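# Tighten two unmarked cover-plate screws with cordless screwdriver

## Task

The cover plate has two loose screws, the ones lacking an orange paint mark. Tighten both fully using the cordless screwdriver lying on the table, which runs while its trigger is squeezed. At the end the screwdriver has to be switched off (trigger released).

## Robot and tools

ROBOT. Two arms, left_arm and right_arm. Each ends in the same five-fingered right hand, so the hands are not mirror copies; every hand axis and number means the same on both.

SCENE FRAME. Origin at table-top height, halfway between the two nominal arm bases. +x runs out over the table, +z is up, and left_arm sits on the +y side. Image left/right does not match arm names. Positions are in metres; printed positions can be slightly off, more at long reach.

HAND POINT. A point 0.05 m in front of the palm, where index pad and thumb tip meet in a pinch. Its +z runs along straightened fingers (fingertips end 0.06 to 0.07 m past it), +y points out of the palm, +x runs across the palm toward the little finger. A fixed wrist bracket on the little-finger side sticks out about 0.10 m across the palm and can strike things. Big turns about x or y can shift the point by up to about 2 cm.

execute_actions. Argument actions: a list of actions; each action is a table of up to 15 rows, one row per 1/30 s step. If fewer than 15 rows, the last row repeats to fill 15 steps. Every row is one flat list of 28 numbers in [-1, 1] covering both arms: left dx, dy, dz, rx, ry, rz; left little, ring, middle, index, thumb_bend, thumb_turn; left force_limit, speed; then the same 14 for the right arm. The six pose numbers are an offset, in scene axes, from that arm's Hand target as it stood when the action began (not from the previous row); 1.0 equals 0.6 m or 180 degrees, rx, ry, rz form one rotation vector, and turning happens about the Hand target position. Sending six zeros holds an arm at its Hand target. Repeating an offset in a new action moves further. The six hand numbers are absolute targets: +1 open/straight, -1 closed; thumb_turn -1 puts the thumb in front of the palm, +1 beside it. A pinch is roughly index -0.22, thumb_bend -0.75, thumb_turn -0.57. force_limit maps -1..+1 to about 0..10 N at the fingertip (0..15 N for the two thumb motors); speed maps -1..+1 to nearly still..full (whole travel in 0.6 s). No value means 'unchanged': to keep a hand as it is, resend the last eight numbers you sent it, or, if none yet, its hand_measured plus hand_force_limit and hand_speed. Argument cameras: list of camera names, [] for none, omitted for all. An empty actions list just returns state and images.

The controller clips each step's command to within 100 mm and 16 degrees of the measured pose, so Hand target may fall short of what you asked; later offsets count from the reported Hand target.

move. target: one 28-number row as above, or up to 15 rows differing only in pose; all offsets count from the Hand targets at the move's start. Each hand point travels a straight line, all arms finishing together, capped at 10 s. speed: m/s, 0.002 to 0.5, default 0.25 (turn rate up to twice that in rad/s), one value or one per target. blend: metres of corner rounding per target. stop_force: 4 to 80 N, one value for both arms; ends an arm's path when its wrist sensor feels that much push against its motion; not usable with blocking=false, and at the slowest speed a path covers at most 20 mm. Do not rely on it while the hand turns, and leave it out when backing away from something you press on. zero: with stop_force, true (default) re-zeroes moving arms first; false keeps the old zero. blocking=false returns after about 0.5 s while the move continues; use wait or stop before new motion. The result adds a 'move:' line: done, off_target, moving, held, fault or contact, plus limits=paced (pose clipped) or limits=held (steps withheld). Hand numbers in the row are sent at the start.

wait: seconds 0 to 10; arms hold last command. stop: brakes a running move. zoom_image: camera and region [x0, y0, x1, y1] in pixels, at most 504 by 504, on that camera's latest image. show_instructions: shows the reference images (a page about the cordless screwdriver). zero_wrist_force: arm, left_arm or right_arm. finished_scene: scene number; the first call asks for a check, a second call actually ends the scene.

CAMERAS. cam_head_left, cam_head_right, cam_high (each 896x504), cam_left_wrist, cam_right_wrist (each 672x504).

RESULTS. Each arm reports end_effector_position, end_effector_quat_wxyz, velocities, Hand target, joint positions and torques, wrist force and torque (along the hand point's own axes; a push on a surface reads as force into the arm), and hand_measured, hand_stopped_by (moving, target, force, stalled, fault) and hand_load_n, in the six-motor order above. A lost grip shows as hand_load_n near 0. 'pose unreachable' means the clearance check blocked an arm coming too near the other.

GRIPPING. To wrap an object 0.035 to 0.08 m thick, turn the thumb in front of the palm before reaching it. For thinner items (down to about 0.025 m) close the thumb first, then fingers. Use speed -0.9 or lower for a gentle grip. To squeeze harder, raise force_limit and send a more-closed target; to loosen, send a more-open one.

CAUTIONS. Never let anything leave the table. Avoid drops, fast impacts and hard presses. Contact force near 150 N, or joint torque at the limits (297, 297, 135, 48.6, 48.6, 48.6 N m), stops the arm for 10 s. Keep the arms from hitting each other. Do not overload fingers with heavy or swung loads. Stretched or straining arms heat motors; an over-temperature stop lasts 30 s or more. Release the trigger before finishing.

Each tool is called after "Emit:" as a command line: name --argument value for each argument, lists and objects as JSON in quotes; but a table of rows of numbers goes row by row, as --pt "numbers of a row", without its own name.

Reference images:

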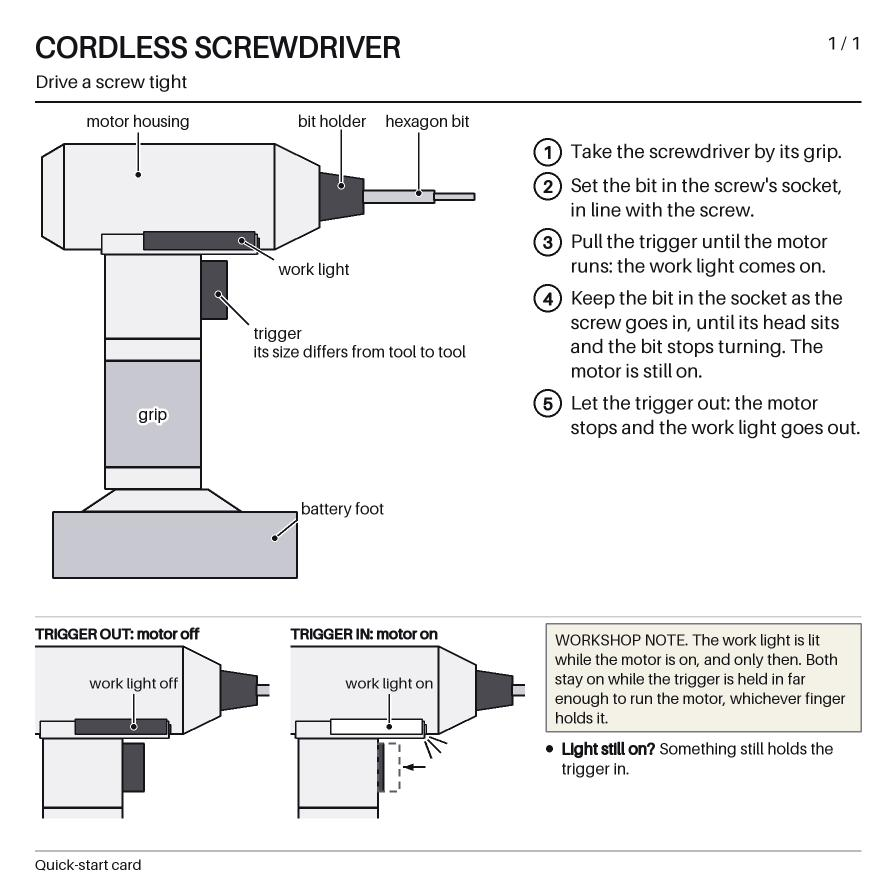

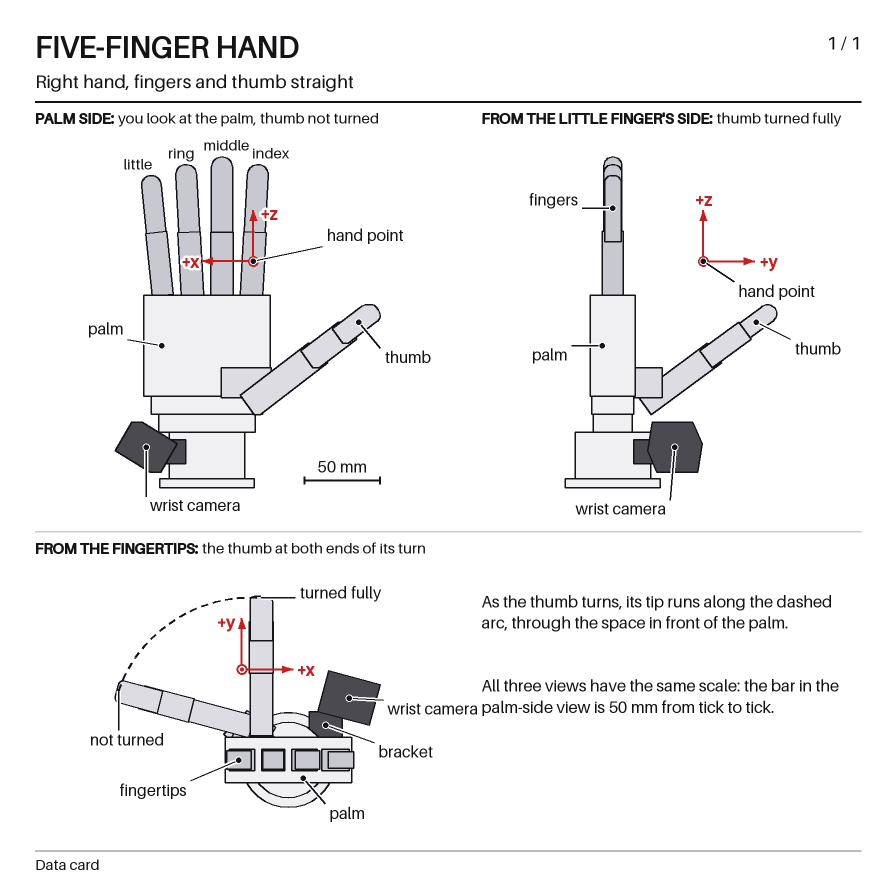

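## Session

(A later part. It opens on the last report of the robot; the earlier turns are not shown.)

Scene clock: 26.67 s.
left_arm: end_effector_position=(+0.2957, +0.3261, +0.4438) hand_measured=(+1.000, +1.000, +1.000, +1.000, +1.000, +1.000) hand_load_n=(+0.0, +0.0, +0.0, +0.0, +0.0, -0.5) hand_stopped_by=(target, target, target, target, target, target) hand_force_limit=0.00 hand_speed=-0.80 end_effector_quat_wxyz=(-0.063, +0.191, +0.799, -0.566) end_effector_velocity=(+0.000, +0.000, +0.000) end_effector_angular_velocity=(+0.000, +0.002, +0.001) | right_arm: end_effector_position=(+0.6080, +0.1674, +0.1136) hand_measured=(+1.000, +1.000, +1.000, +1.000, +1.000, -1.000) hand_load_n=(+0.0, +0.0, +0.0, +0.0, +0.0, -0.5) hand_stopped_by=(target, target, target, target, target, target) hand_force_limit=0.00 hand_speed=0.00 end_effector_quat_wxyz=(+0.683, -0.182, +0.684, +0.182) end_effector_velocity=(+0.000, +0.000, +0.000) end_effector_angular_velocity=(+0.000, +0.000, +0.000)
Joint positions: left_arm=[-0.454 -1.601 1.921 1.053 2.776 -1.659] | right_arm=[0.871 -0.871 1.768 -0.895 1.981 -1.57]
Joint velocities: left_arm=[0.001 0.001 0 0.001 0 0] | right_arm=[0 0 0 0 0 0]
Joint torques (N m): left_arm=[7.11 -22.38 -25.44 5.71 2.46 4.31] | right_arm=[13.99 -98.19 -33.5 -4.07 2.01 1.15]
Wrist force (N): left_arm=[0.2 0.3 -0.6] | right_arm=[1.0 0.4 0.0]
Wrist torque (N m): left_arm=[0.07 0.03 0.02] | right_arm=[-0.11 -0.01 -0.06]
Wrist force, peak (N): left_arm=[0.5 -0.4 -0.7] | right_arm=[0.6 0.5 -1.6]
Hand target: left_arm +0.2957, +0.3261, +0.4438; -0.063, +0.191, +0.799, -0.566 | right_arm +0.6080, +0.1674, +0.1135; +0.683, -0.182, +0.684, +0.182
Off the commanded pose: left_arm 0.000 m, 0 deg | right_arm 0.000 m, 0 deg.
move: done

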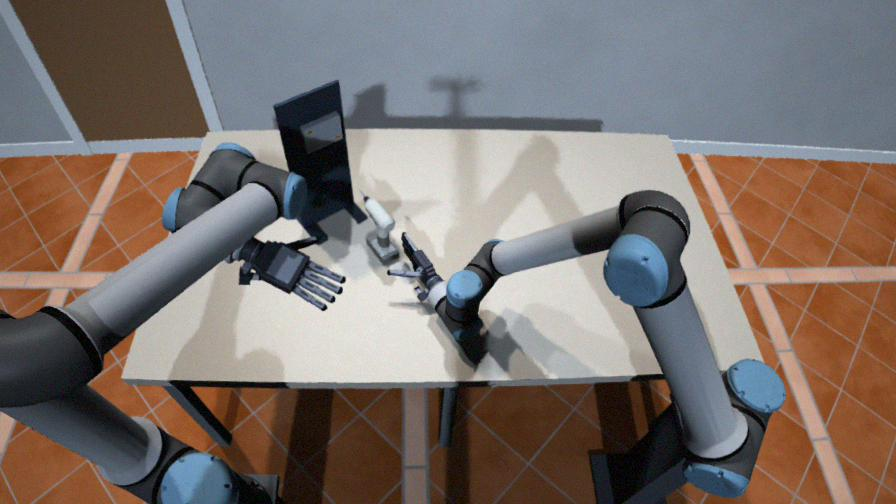

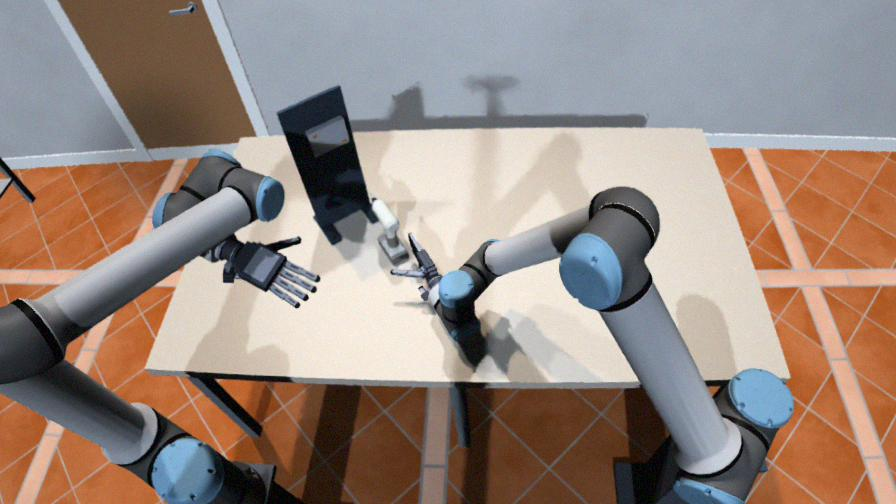

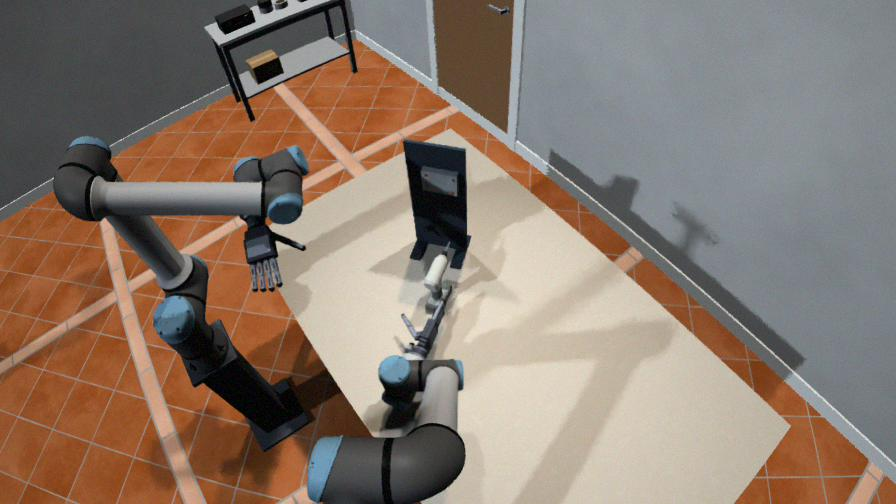

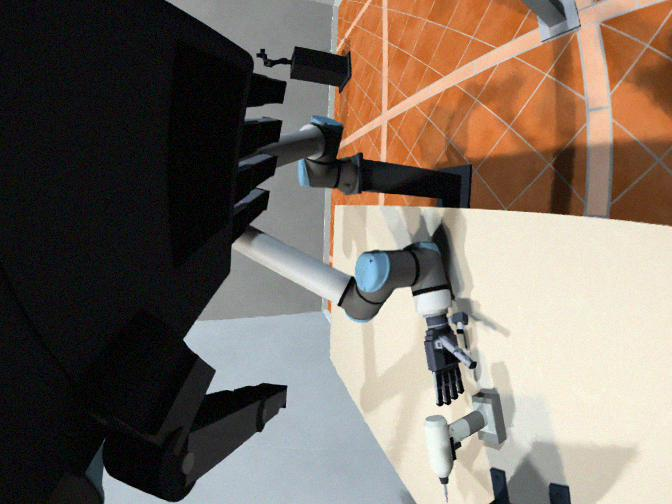

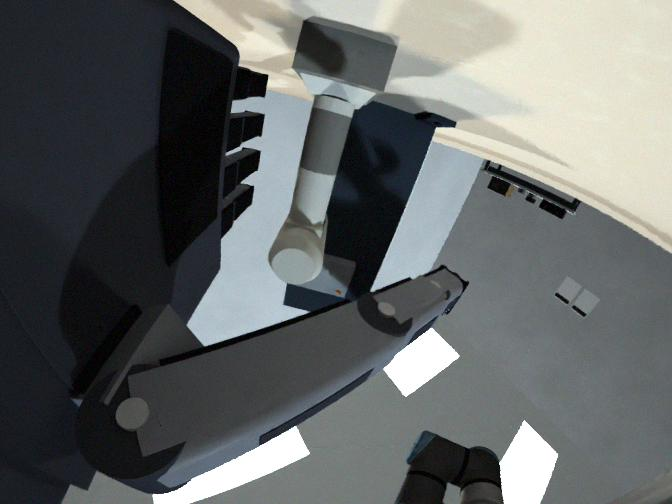

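Emit:
move --target '[0,0,0,0,0,0,1,1,1,1,1,1,0,-0.8,0.1155,0.0667,-0.006,0,0,0,1,1,1,1,1,-1,0,0]' --speed 0.1 --stop_force 6

Emit:
zoom_image --camera "cam_high" --region '[370, 230, 500, 390]'

Emit:
zoom_image --camera "cam_left_wrist" --region '[380, 300, 560, 480]'

Scene clock: 29.13 s.
left_arm: end_effector_position=(+0.2957, +0.3261, +0.4438) hand_measured=(+1.000, +1.000, +1.000, +1.000, +1.000, +1.000) hand_load_n=(+0.0, +0.0, +0.0, +0.0, +0.0, +0.0) hand_stopped_by=(target, target, target, target, target, target) hand_force_limit=0.00 hand_speed=-0.80 end_effector_quat_wxyz=(-0.063, +0.191, +0.799, -0.566) end_effector_velocity=(+0.000, +0.000, +0.000) end_effector_angular_velocity=(-0.001, +0.000, -0.001) | right_arm: end_effector_position=(+0.6773, +0.2075, +0.1100) hand_measured=(+1.000, +1.000, +1.000, +1.000, +1.000, -1.000) hand_load_n=(+0.0, +0.0, +0.0, +0.0, +0.0, +0.0) hand_stopped_by=(target, target, target, target, target, target) hand_force_limit=0.00 hand_speed=0.00 end_effector_quat_wxyz=(+0.683, -0.182, +0.684, +0.182) end_effector_velocity=(+0.000, +0.000, +0.001) end_effector_angular_velocity=(+0.001, +0.000, +0.000)
Joint positions: left_arm=[-0.454 -1.601 1.921 1.053 2.776 -1.659] | right_arm=[0.832 -0.794 1.616 -0.819 1.943 -1.57]
Joint velocities: left_arm=[-0.001 0 0 0 0 0] | right_arm=[0 -0.001 0 0 0 0]
Joint torques (N m): left_arm=[5 -19.74 -25.07 5.54 2.44 3.6] | right_arm=[14.22 -105.7 -35.57 -4.32 2.05 1.6]
Wrist force (N): left_arm=[-0.1 -0.2 0.0] | right_arm=[0.6 0.5 -0.3]
Wrist torque (N m): left_arm=[-0.05 0.06 -0.03] | right_arm=[-0.10 0.07 -0.07]
Wrist force, peak (N): left_arm=[0.1 -0.3 -0.8] | right_arm=[0.7 0.3 -2.0]
Hand target: left_arm +0.2957, +0.3261, +0.4438; -0.063, +0.191, +0.799, -0.566 | right_arm +0.6773, +0.2075, +0.1100; +0.683, -0.182, +0.684, +0.182
Off the commanded pose: left_arm 0.000 m, 0 deg | right_arm 0.000 m, 0 deg.
move: done

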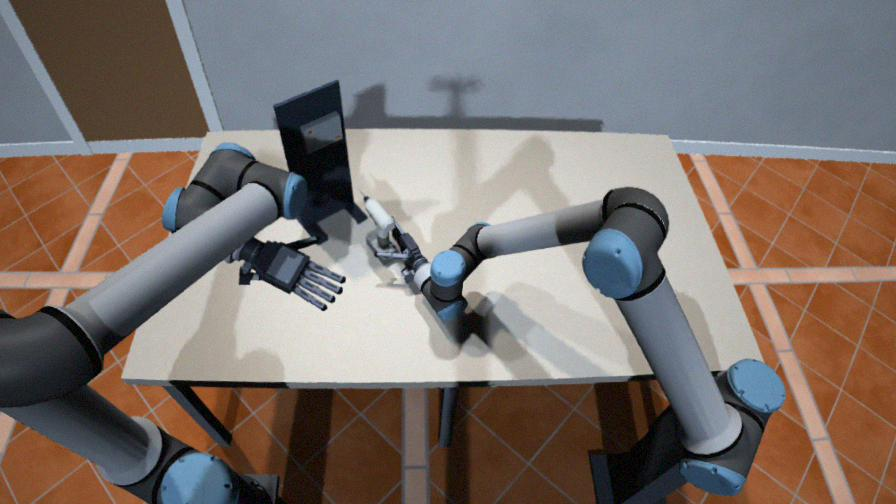

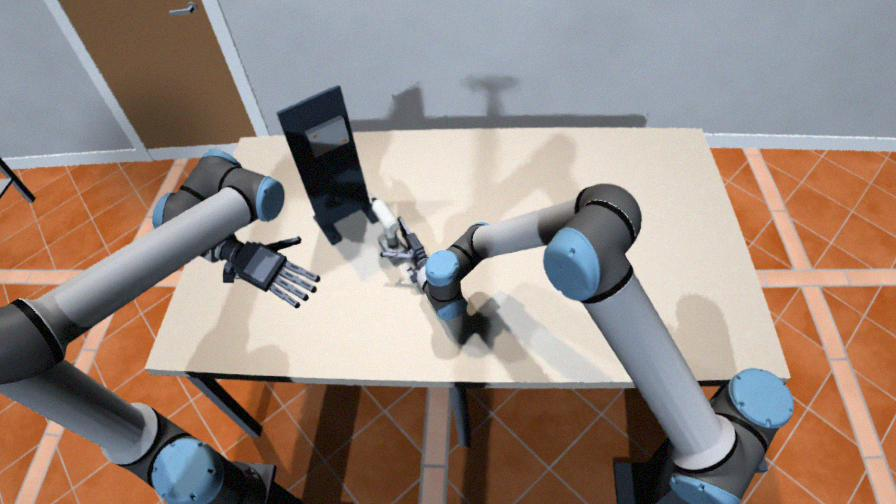

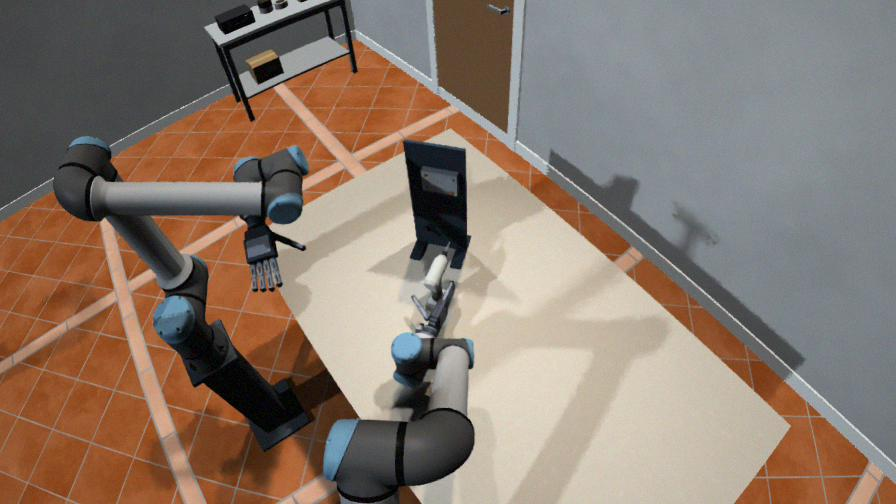

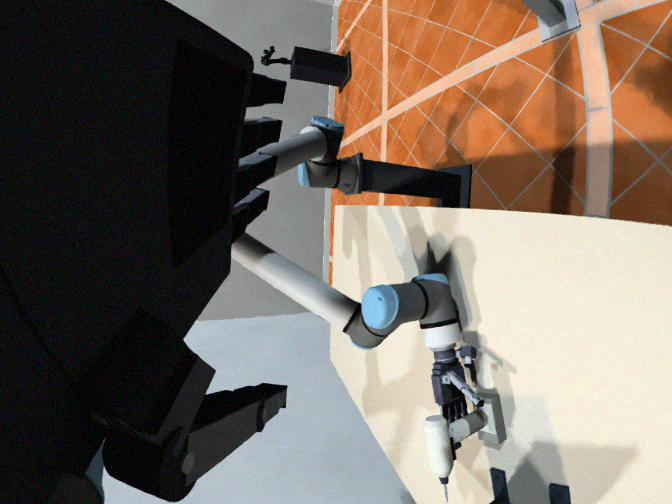

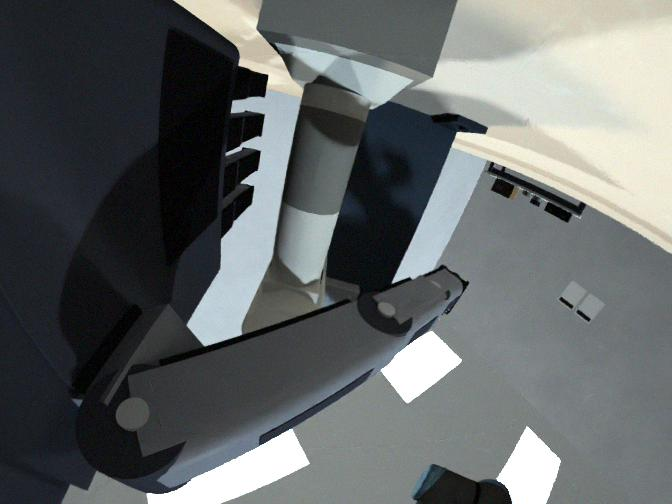

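Scaled by 3.150.

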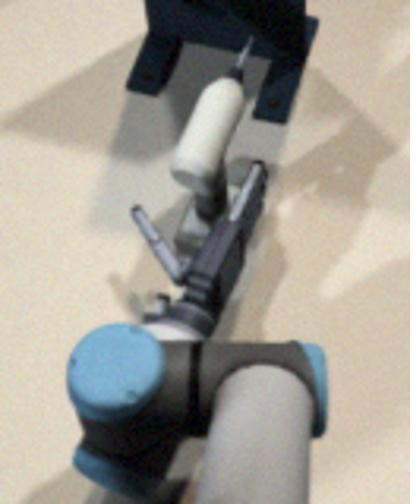

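Scaled by 2.800 from the camera's 672x504 image, which has a finer 960x720 frame.

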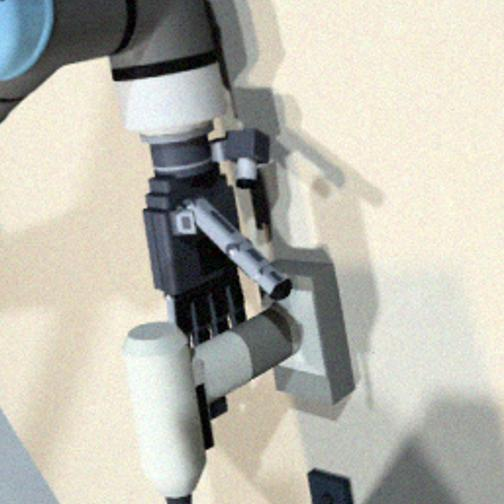

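Emit:
move --target '[0,0,0,0,0,0,1,1,1,1,1,1,0,-0.8,0.0482,0.0432,0,0,0,0,1,1,1,1,1,-1,0,0]' --speed 0.05 --stop_force 5

Emit:
zoom_image --camera "cam_high" --region '[370, 230, 500, 390]'

Emit:
zoom_image --camera "cam_left_wrist" --region '[380, 300, 560, 480]'

Scene clock: 31.80 s.
left_arm: end_effector_position=(+0.2957, +0.3261, +0.4438) hand_measured=(+1.000, +1.000, +1.000, +1.000, +1.000, +1.000) hand_load_n=(+0.0, +0.0, +0.0, +0.0, +0.0, +0.0) hand_stopped_by=(target, target, target, target, target, target) hand_force_limit=0.00 hand_speed=-0.80 end_effector_quat_wxyz=(-0.063, +0.191, +0.799, -0.566) end_effector_velocity=(+0.000, +0.000, +0.000) end_effector_angular_velocity=(+0.000, +0.000, +0.000) | right_arm: end_effector_position=(+0.7062, +0.2335, +0.1100) hand_measured=(+1.000, +1.000, +1.000, +1.000, +1.000, -1.000) hand_load_n=(+0.0, +0.0, +0.0, +0.0, +0.0, +0.0) hand_stopped_by=(target, target, target, target, target, target) hand_force_limit=0.00 hand_speed=0.00 end_effector_quat_wxyz=(+0.683, -0.182, +0.684, +0.182) end_effector_velocity=(+0.000, +0.000, -0.001) end_effector_angular_velocity=(-0.001, +0.001, +0.000)
Joint positions: left_arm=[-0.454 -1.601 1.921 1.053 2.776 -1.659] | right_arm=[0.825 -0.752 1.527 -0.773 1.936 -1.57]
Joint velocities: left_arm=[0 0 0 0 0 0] | right_arm=[0 0.001 0 0 0 0]
Joint torques (N m): left_arm=[5.86 -20 -26.26 4.97 2.29 3.7] | right_arm=[15.1 -109.57 -31.6 -4.11 1.38 0.95]
Wrist force (N): left_arm=[0.1 -0.2 -0.3] | right_arm=[0.6 0.3 -0.1]
Wrist torque (N m): left_arm=[-0.03 0.03 -0.01] | right_arm=[-0.13 0.05 -0.09]
Wrist force, peak (N): left_arm=[0.2 0.0 -0.8] | right_arm=[0.8 0.1 -0.9]
Hand target: left_arm +0.2957, +0.3261, +0.4438; -0.063, +0.191, +0.799, -0.566 | right_arm +0.7062, +0.2335, +0.1101; +0.683, -0.182, +0.684, +0.182
Off the commanded pose: left_arm 0.000 m, 0 deg | right_arm 0.000 m, 0 deg.
move: done

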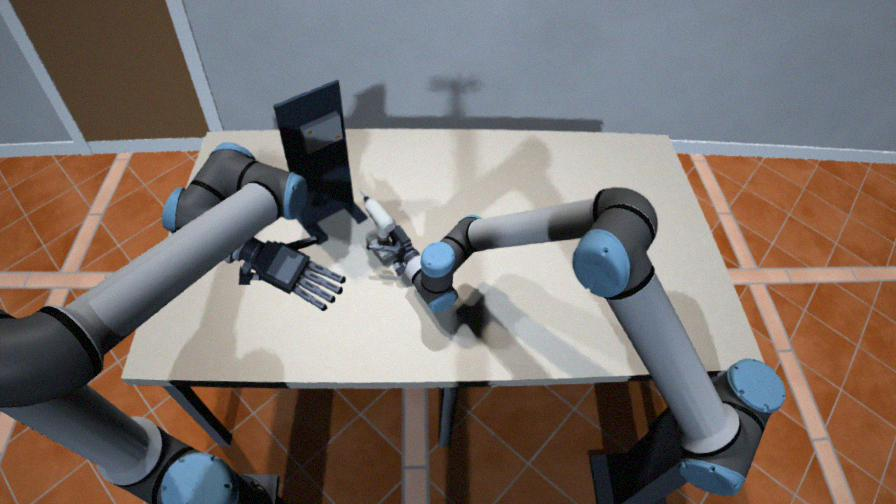

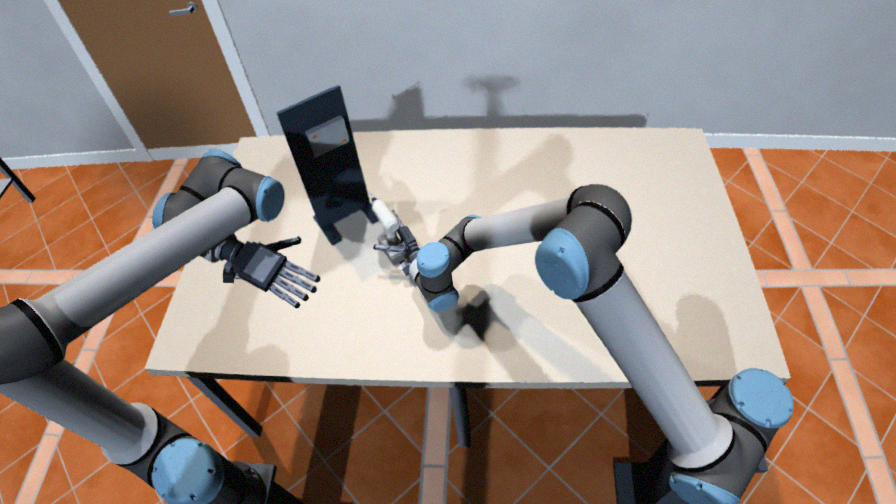

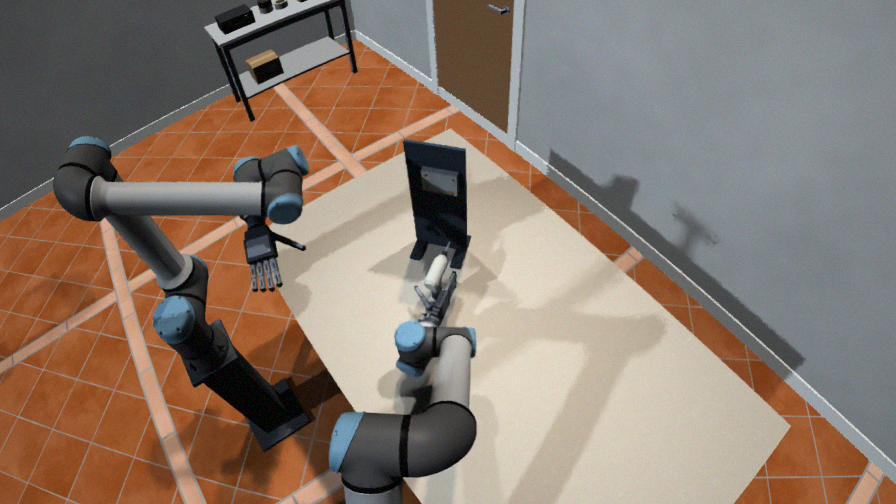

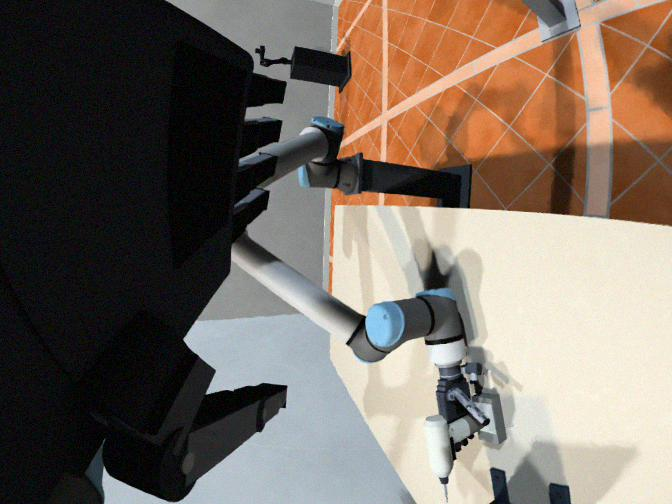

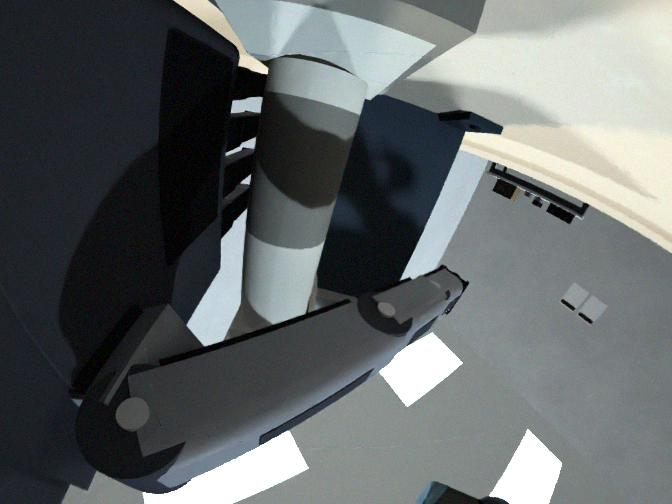

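Scaled by 3.150.

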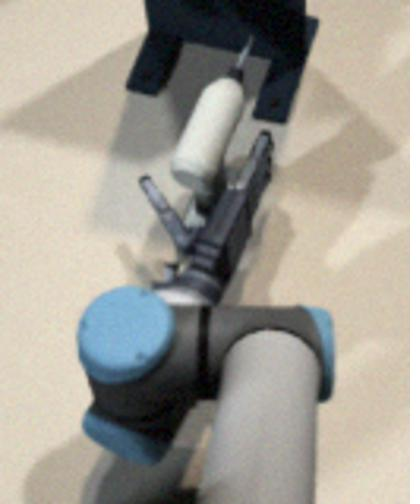

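Scaled by 2.800 from the camera's 672x504 image, which has a finer 960x720 frame.

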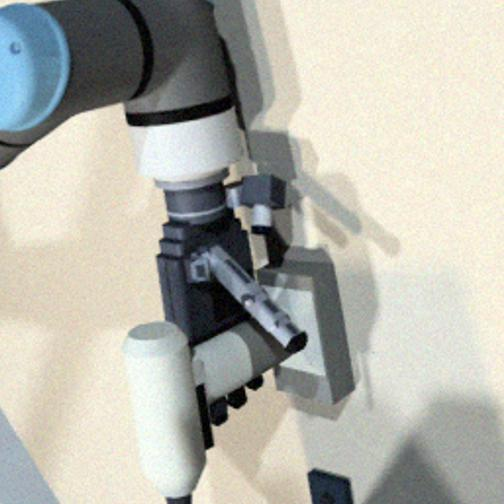

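Emit:
move --target '[0,0,0,0,0,0,1,1,1,1,1,1,0,-0.8,-0.0167,0.0289,0,0,0,0,1,1,1,1,1,-1,0,0]' --speed 0.02 --stop_force 4 --cameras '["cam_right_wrist","cam_high","cam_left_wrist"]'

Emit:
zoom_image --camera "cam_high" --region '[370, 230, 500, 390]'

Emit:
zoom_image --camera "cam_left_wrist" --region '[400, 350, 540, 490]'

Scene clock: 34.17 s.
left_arm: end_effector_position=(+0.2957, +0.3261, +0.4438) hand_measured=(+1.000, +1.000, +1.000, +1.000, +1.000, +1.000) hand_load_n=(+0.0, +0.0, +0.0, +0.0, +0.0, +0.0) hand_stopped_by=(target, target, target, target, target, target) hand_force_limit=0.00 hand_speed=-0.80 end_effector_quat_wxyz=(-0.063, +0.191, +0.799, -0.566) end_effector_velocity=(+0.000, +0.000, +0.000) end_effector_angular_velocity=(+0.000, -0.001, +0.001) | right_arm: end_effector_position=(+0.6962, +0.2508, +0.1101) hand_measured=(+1.000, +1.000, +1.000, +1.000, +1.000, -1.000) hand_load_n=(+0.0, +0.0, +0.0, +0.0, +0.0, +0.0) hand_stopped_by=(target, target, target, target, target, target) hand_force_limit=0.00 hand_speed=0.00 end_effector_quat_wxyz=(+0.683, -0.182, +0.684, +0.182) end_effector_velocity=(+0.000, +0.000, -0.002) end_effector_angular_velocity=(-0.002, +0.002, +0.000)
Joint positions: left_arm=[-0.454 -1.601 1.921 1.053 2.776 -1.659] | right_arm=[0.847 -0.739 1.5 -0.759 1.957 -1.57]
Joint velocities: left_arm=[0.001 0 0 -0.001 0 0] | right_arm=[0 0.001 0 0.002 0 0]
Joint torques (N m): left_arm=[6.14 -21.28 -27.89 4.16 2.25 3.68] | right_arm=[-14.64 -110.25 -28.14 -4.48 -1.6 -0.75]
Wrist force (N): left_arm=[-0.1 -0.1 -0.3] | right_arm=[0.3 -0.6 -0.3]
Wrist torque (N m): left_arm=[-0.01 0.06 -0.01] | right_arm=[-0.18 0.06 -0.16]
Wrist force, peak (N): left_arm=[0.5 -0.5 -0.5] | right_arm=[-0.3 -1.4 -0.8]
Hand target: left_arm +0.2957, +0.3261, +0.4438; -0.063, +0.191, +0.799, -0.566 | right_arm +0.6962, +0.2508, +0.1101; +0.683, -0.182, +0.684, +0.182
Off the commanded pose: left_arm 0.000 m, 0 deg | right_arm 0.000 m, 0 deg.
move: done
Images, in order (width x height): cam_high 896x504, cam_left_wrist 672x504, cam_right_wrist 672x504.

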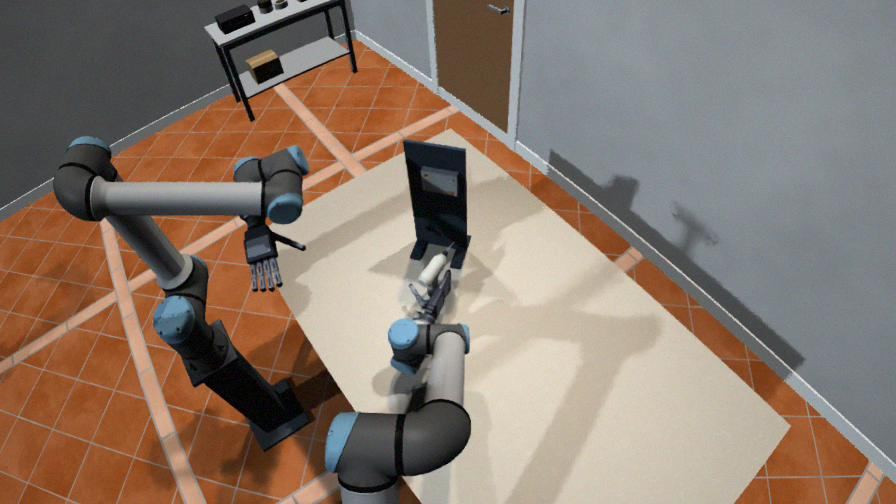

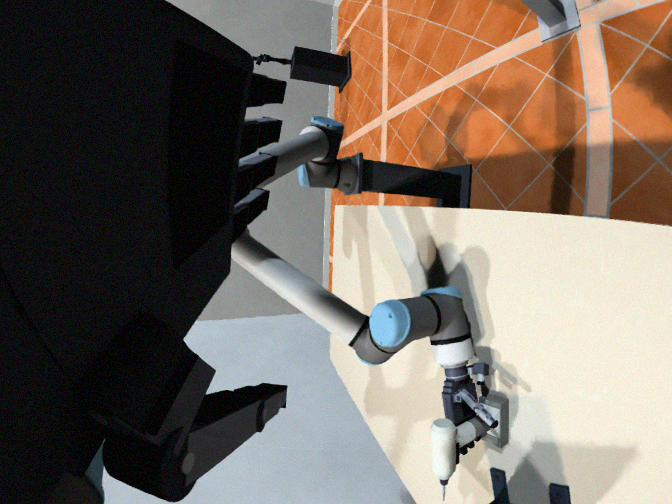

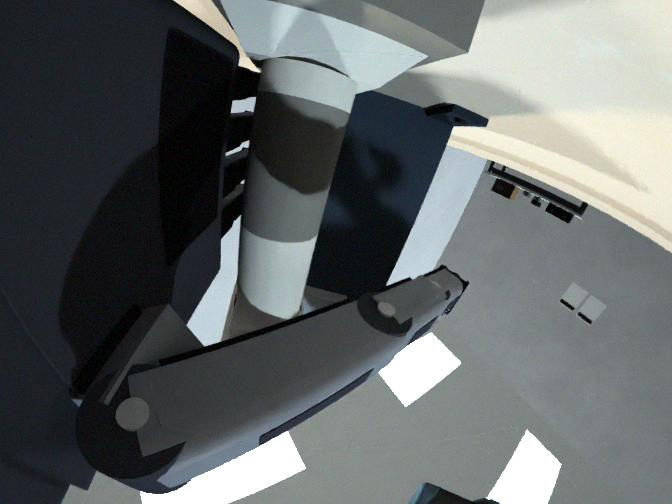

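Scaled by 3.150.

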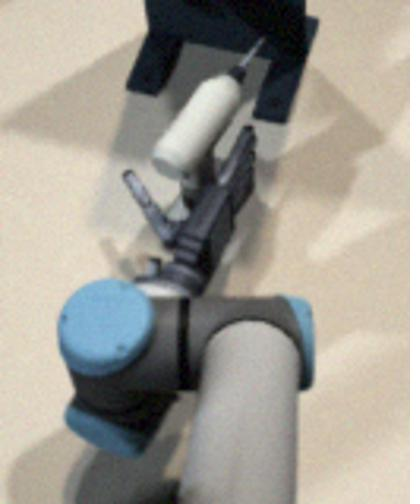

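Scaled by 3.600 from the camera's 672x504 image, which has a finer 960x720 frame.

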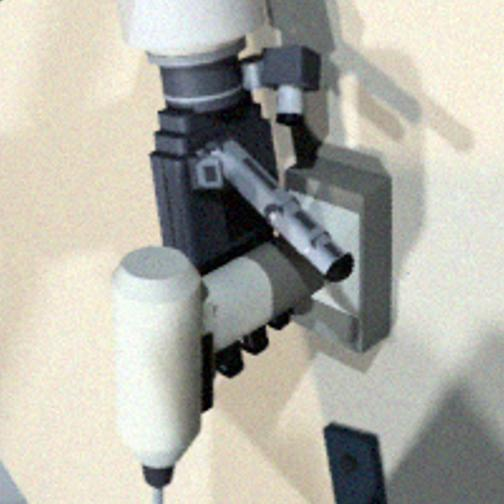

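Emit:
move --target '[0,0,0,0,0,0,1,1,1,1,1,1,0,-0.8,0,0,0,0,0,-0.039,-1,-1,-1,1,1,-1,-0.2,-0.6]' --speed 0.1 --cameras '["cam_right_wrist","cam_high","cam_left_wrist"]'

Emit:
zoom_image --camera "cam_left_wrist" --region '[400, 350, 540, 490]'

Scene clock: 37.53 s.
left_arm: end_effector_position=(+0.2957, +0.3261, +0.4438) hand_measured=(+1.000, +1.000, +1.000, +1.000, +1.000, +1.000) hand_load_n=(+0.0, +0.0, +0.0, +0.0, +0.0, -0.5) hand_stopped_by=(target, target, target, target, target, target) hand_force_limit=0.00 hand_speed=-0.80 end_effector_quat_wxyz=(-0.063, +0.191, +0.799, -0.566) end_effector_velocity=(+0.000, +0.000, +0.000) end_effector_angular_velocity=(+0.000, -0.001, +0.000) | right_arm: end_effector_position=(+0.6962, +0.2508, +0.1102) hand_measured=(-0.818, -0.796, -0.818, +1.000, +1.000, -1.000) hand_load_n=(+3.5, -0.5, +2.5, +0.0, +0.0, +0.0) hand_stopped_by=(force, force, force, target, target, target) hand_force_limit=-0.20 hand_speed=-0.60 end_effector_quat_wxyz=(+0.693, -0.140, +0.694, +0.140) end_effector_velocity=(+0.000, +0.000, +0.001) end_effector_angular_velocity=(+0.001, -0.001, +0.000)
Joint positions: left_arm=[-0.454 -1.601 1.921 1.053 2.776 -1.659] | right_arm=[0.884 -0.722 1.463 -0.739 2.117 -1.57]
Joint velocities: left_arm=[0 0 0 -0.001 -0.001 0.001] | right_arm=[0 -0.001 0 -0.001 0 0]
Joint torques (N m): left_arm=[7.16 -19.2 -26.81 3.63 2.44 3.44] | right_arm=[-10.9 -95.4 -24.34 -1.37 1.54 -0.72]
Wrist force (N): left_arm=[0.3 0.0 -0.5] | right_arm=[-4.9 0.1 1.9]
Wrist torque (N m): left_arm=[0.01 0.00 0.01] | right_arm=[-0.31 0.41 -0.60]
Wrist force, peak (N): left_arm=[0.1 0.4 -0.8] | right_arm=[-20.3 -3.9 4.6]
Hand target: left_arm +0.2957, +0.3261, +0.4438; -0.063, +0.191, +0.799, -0.566 | right_arm +0.6962, +0.2508, +0.1101; +0.693, -0.140, +0.694, +0.140
Off the commanded pose: left_arm 0.000 m, 0 deg | right_arm 0.000 m, 0 deg.
move: done
Images, in order (width x height): cam_high 896x504, cam_left_wrist 672x504, cam_right_wrist 672x504.

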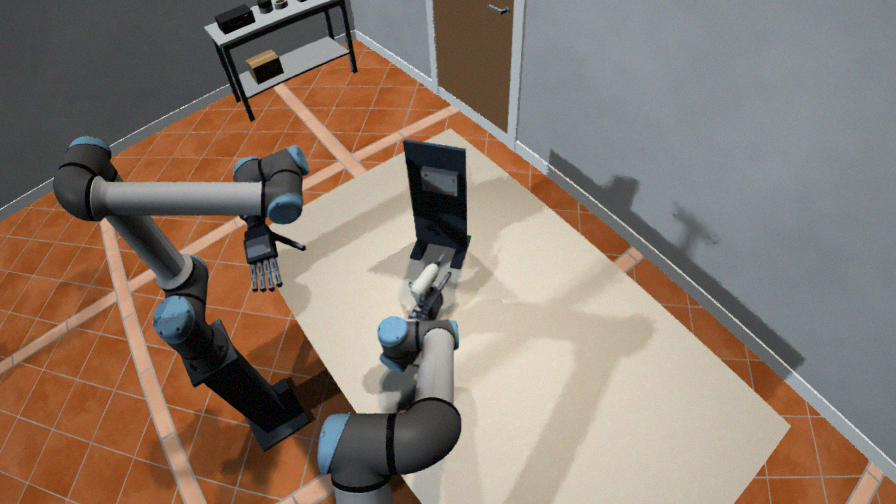

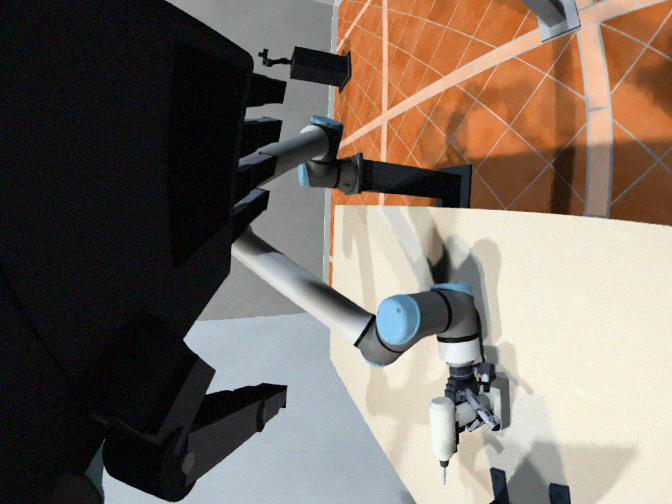

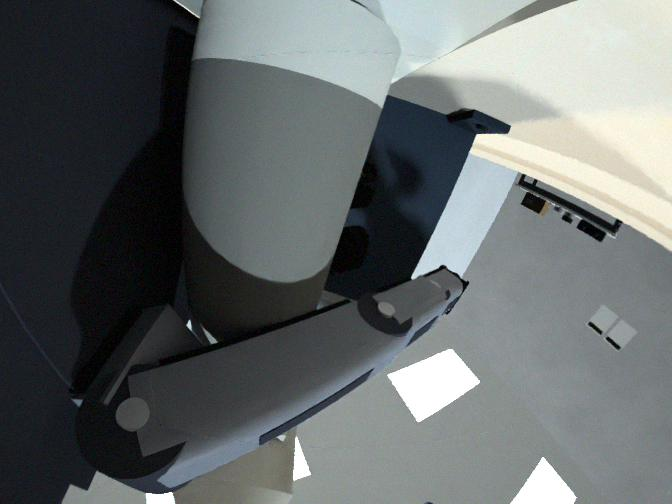

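Scaled by 3.600 from the camera's 672x504 image, which has a finer 960x720 frame.

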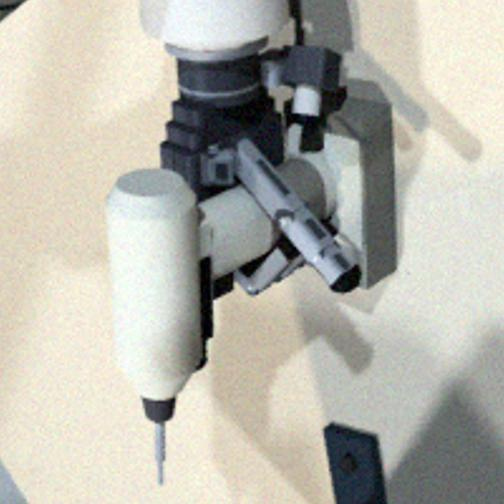

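Emit:
execute_actions --actions '[]'

Emit:
zoom_image --camera "cam_high" --region '[370, 230, 500, 390]'

Emit:
zoom_image --camera "cam_left_wrist" --region '[400, 350, 540, 490]'

Scene clock: 38.27 s.
left_arm: end_effector_position=(+0.2957, +0.3261, +0.4438) hand_measured=(+1.000, +1.000, +1.000, +1.000, +1.000, +1.000) hand_load_n=(+0.0, +0.0, +0.0, +0.0, +0.0, +0.0) hand_stopped_by=(target, target, target, target, target, target) hand_force_limit=0.00 hand_speed=-0.80 end_effector_quat_wxyz=(-0.063, +0.191, +0.799, -0.566) end_effector_velocity=(+0.000, +0.000, +0.000) end_effector_angular_velocity=(+0.001, +0.000, +0.000) | right_arm: end_effector_position=(+0.6962, +0.2508, +0.1101) hand_measured=(-0.818, -0.796, -0.818, +1.000, +1.000, -1.000) hand_load_n=(+4.0, +0.0, +2.5, +0.0, +0.0, +0.0) hand_stopped_by=(force, force, force, target, target, target) hand_force_limit=-0.20 hand_speed=-0.60 end_effector_quat_wxyz=(+0.693, -0.140, +0.694, +0.140) end_effector_velocity=(+0.000, +0.000, +0.000) end_effector_angular_velocity=(+0.001, +0.000, +0.000)
Joint positions: left_arm=[-0.454 -1.601 1.921 1.053 2.776 -1.659] | right_arm=[0.884 -0.722 1.463 -0.739 2.117 -1.57]
Joint velocities: left_arm=[0 0 0 0 -0.001 0] | right_arm=[0 0 0 -0.001 0 0]
Joint torques (N m): left_arm=[4.64 -18.24 -26.88 3.17 3.02 4.24] | right_arm=[-5.19 -88.48 -22.18 -1.99 1.41 -0.86]
Wrist force (N): left_arm=[0.4 0.1 -0.5] | right_arm=[-7.5 1.0 3.1]
Wrist torque (N m): left_arm=[0.03 -0.01 0.02] | right_arm=[-0.32 0.43 -0.60]
Wrist force, peak (N): left_arm=[0.5 0.5 -0.5] | right_arm=[-7.6 1.3 3.2]
Hand target: left_arm +0.2957, +0.3261, +0.4438; -0.063, +0.191, +0.799, -0.566 | right_arm +0.6962, +0.2508, +0.1101; +0.693, -0.140, +0.694, +0.140
Off the commanded pose: left_arm 0.000 m, 0 deg | right_arm 0.000 m, 0 deg.

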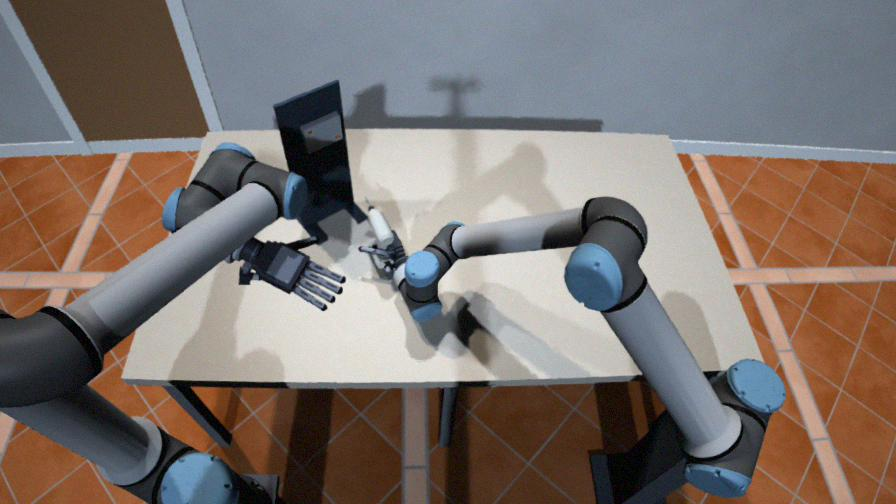

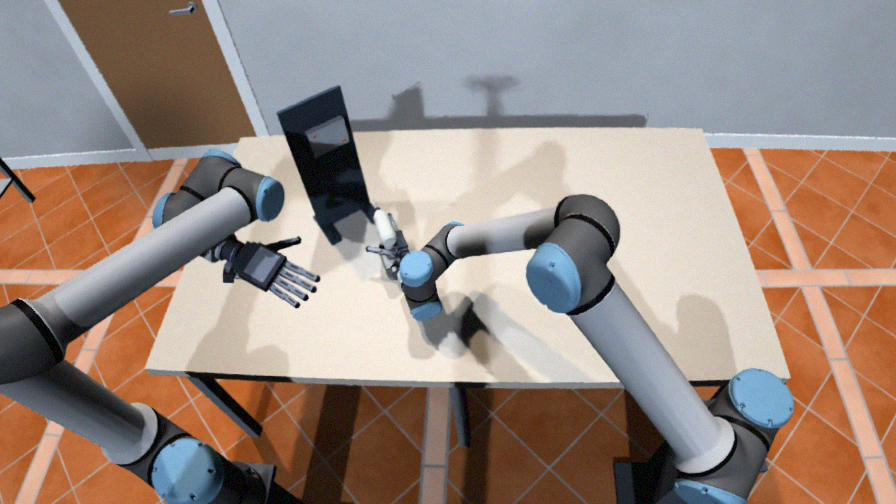

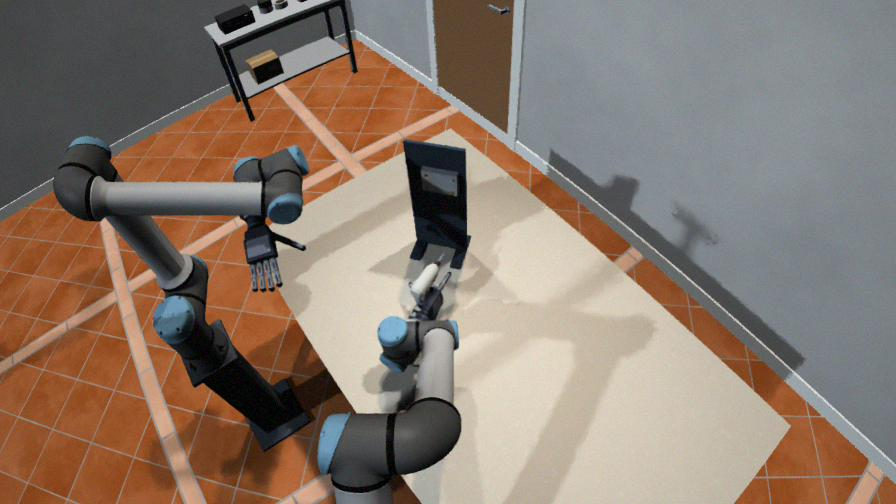

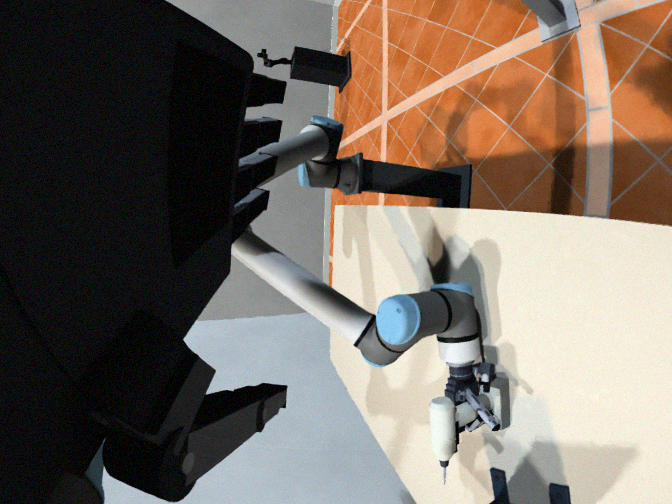

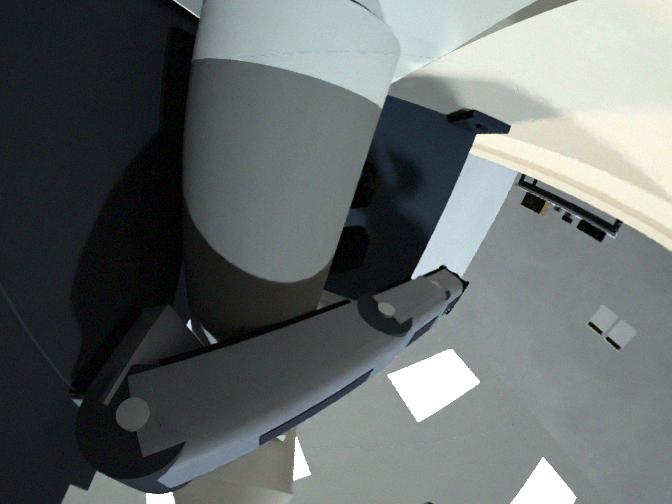

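Scaled by 3.150.

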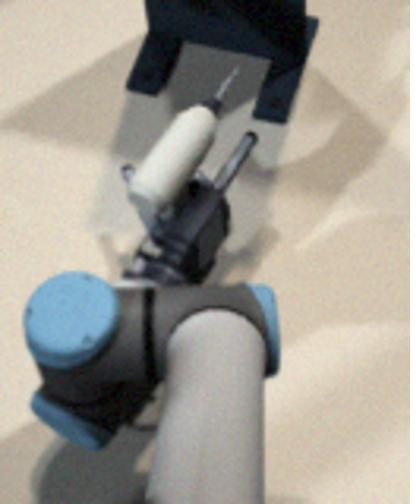

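Scaled by 3.600 from the camera's 672x504 image, which has a finer 960x720 frame.

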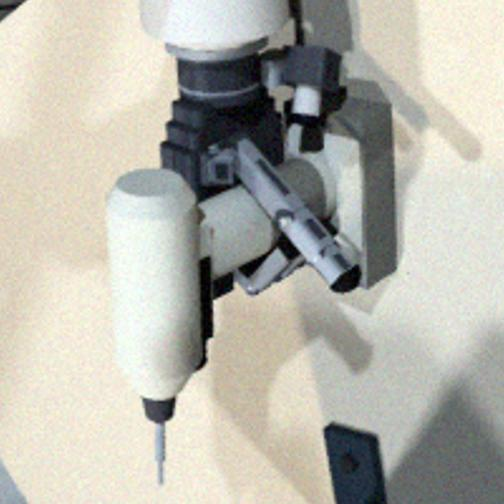

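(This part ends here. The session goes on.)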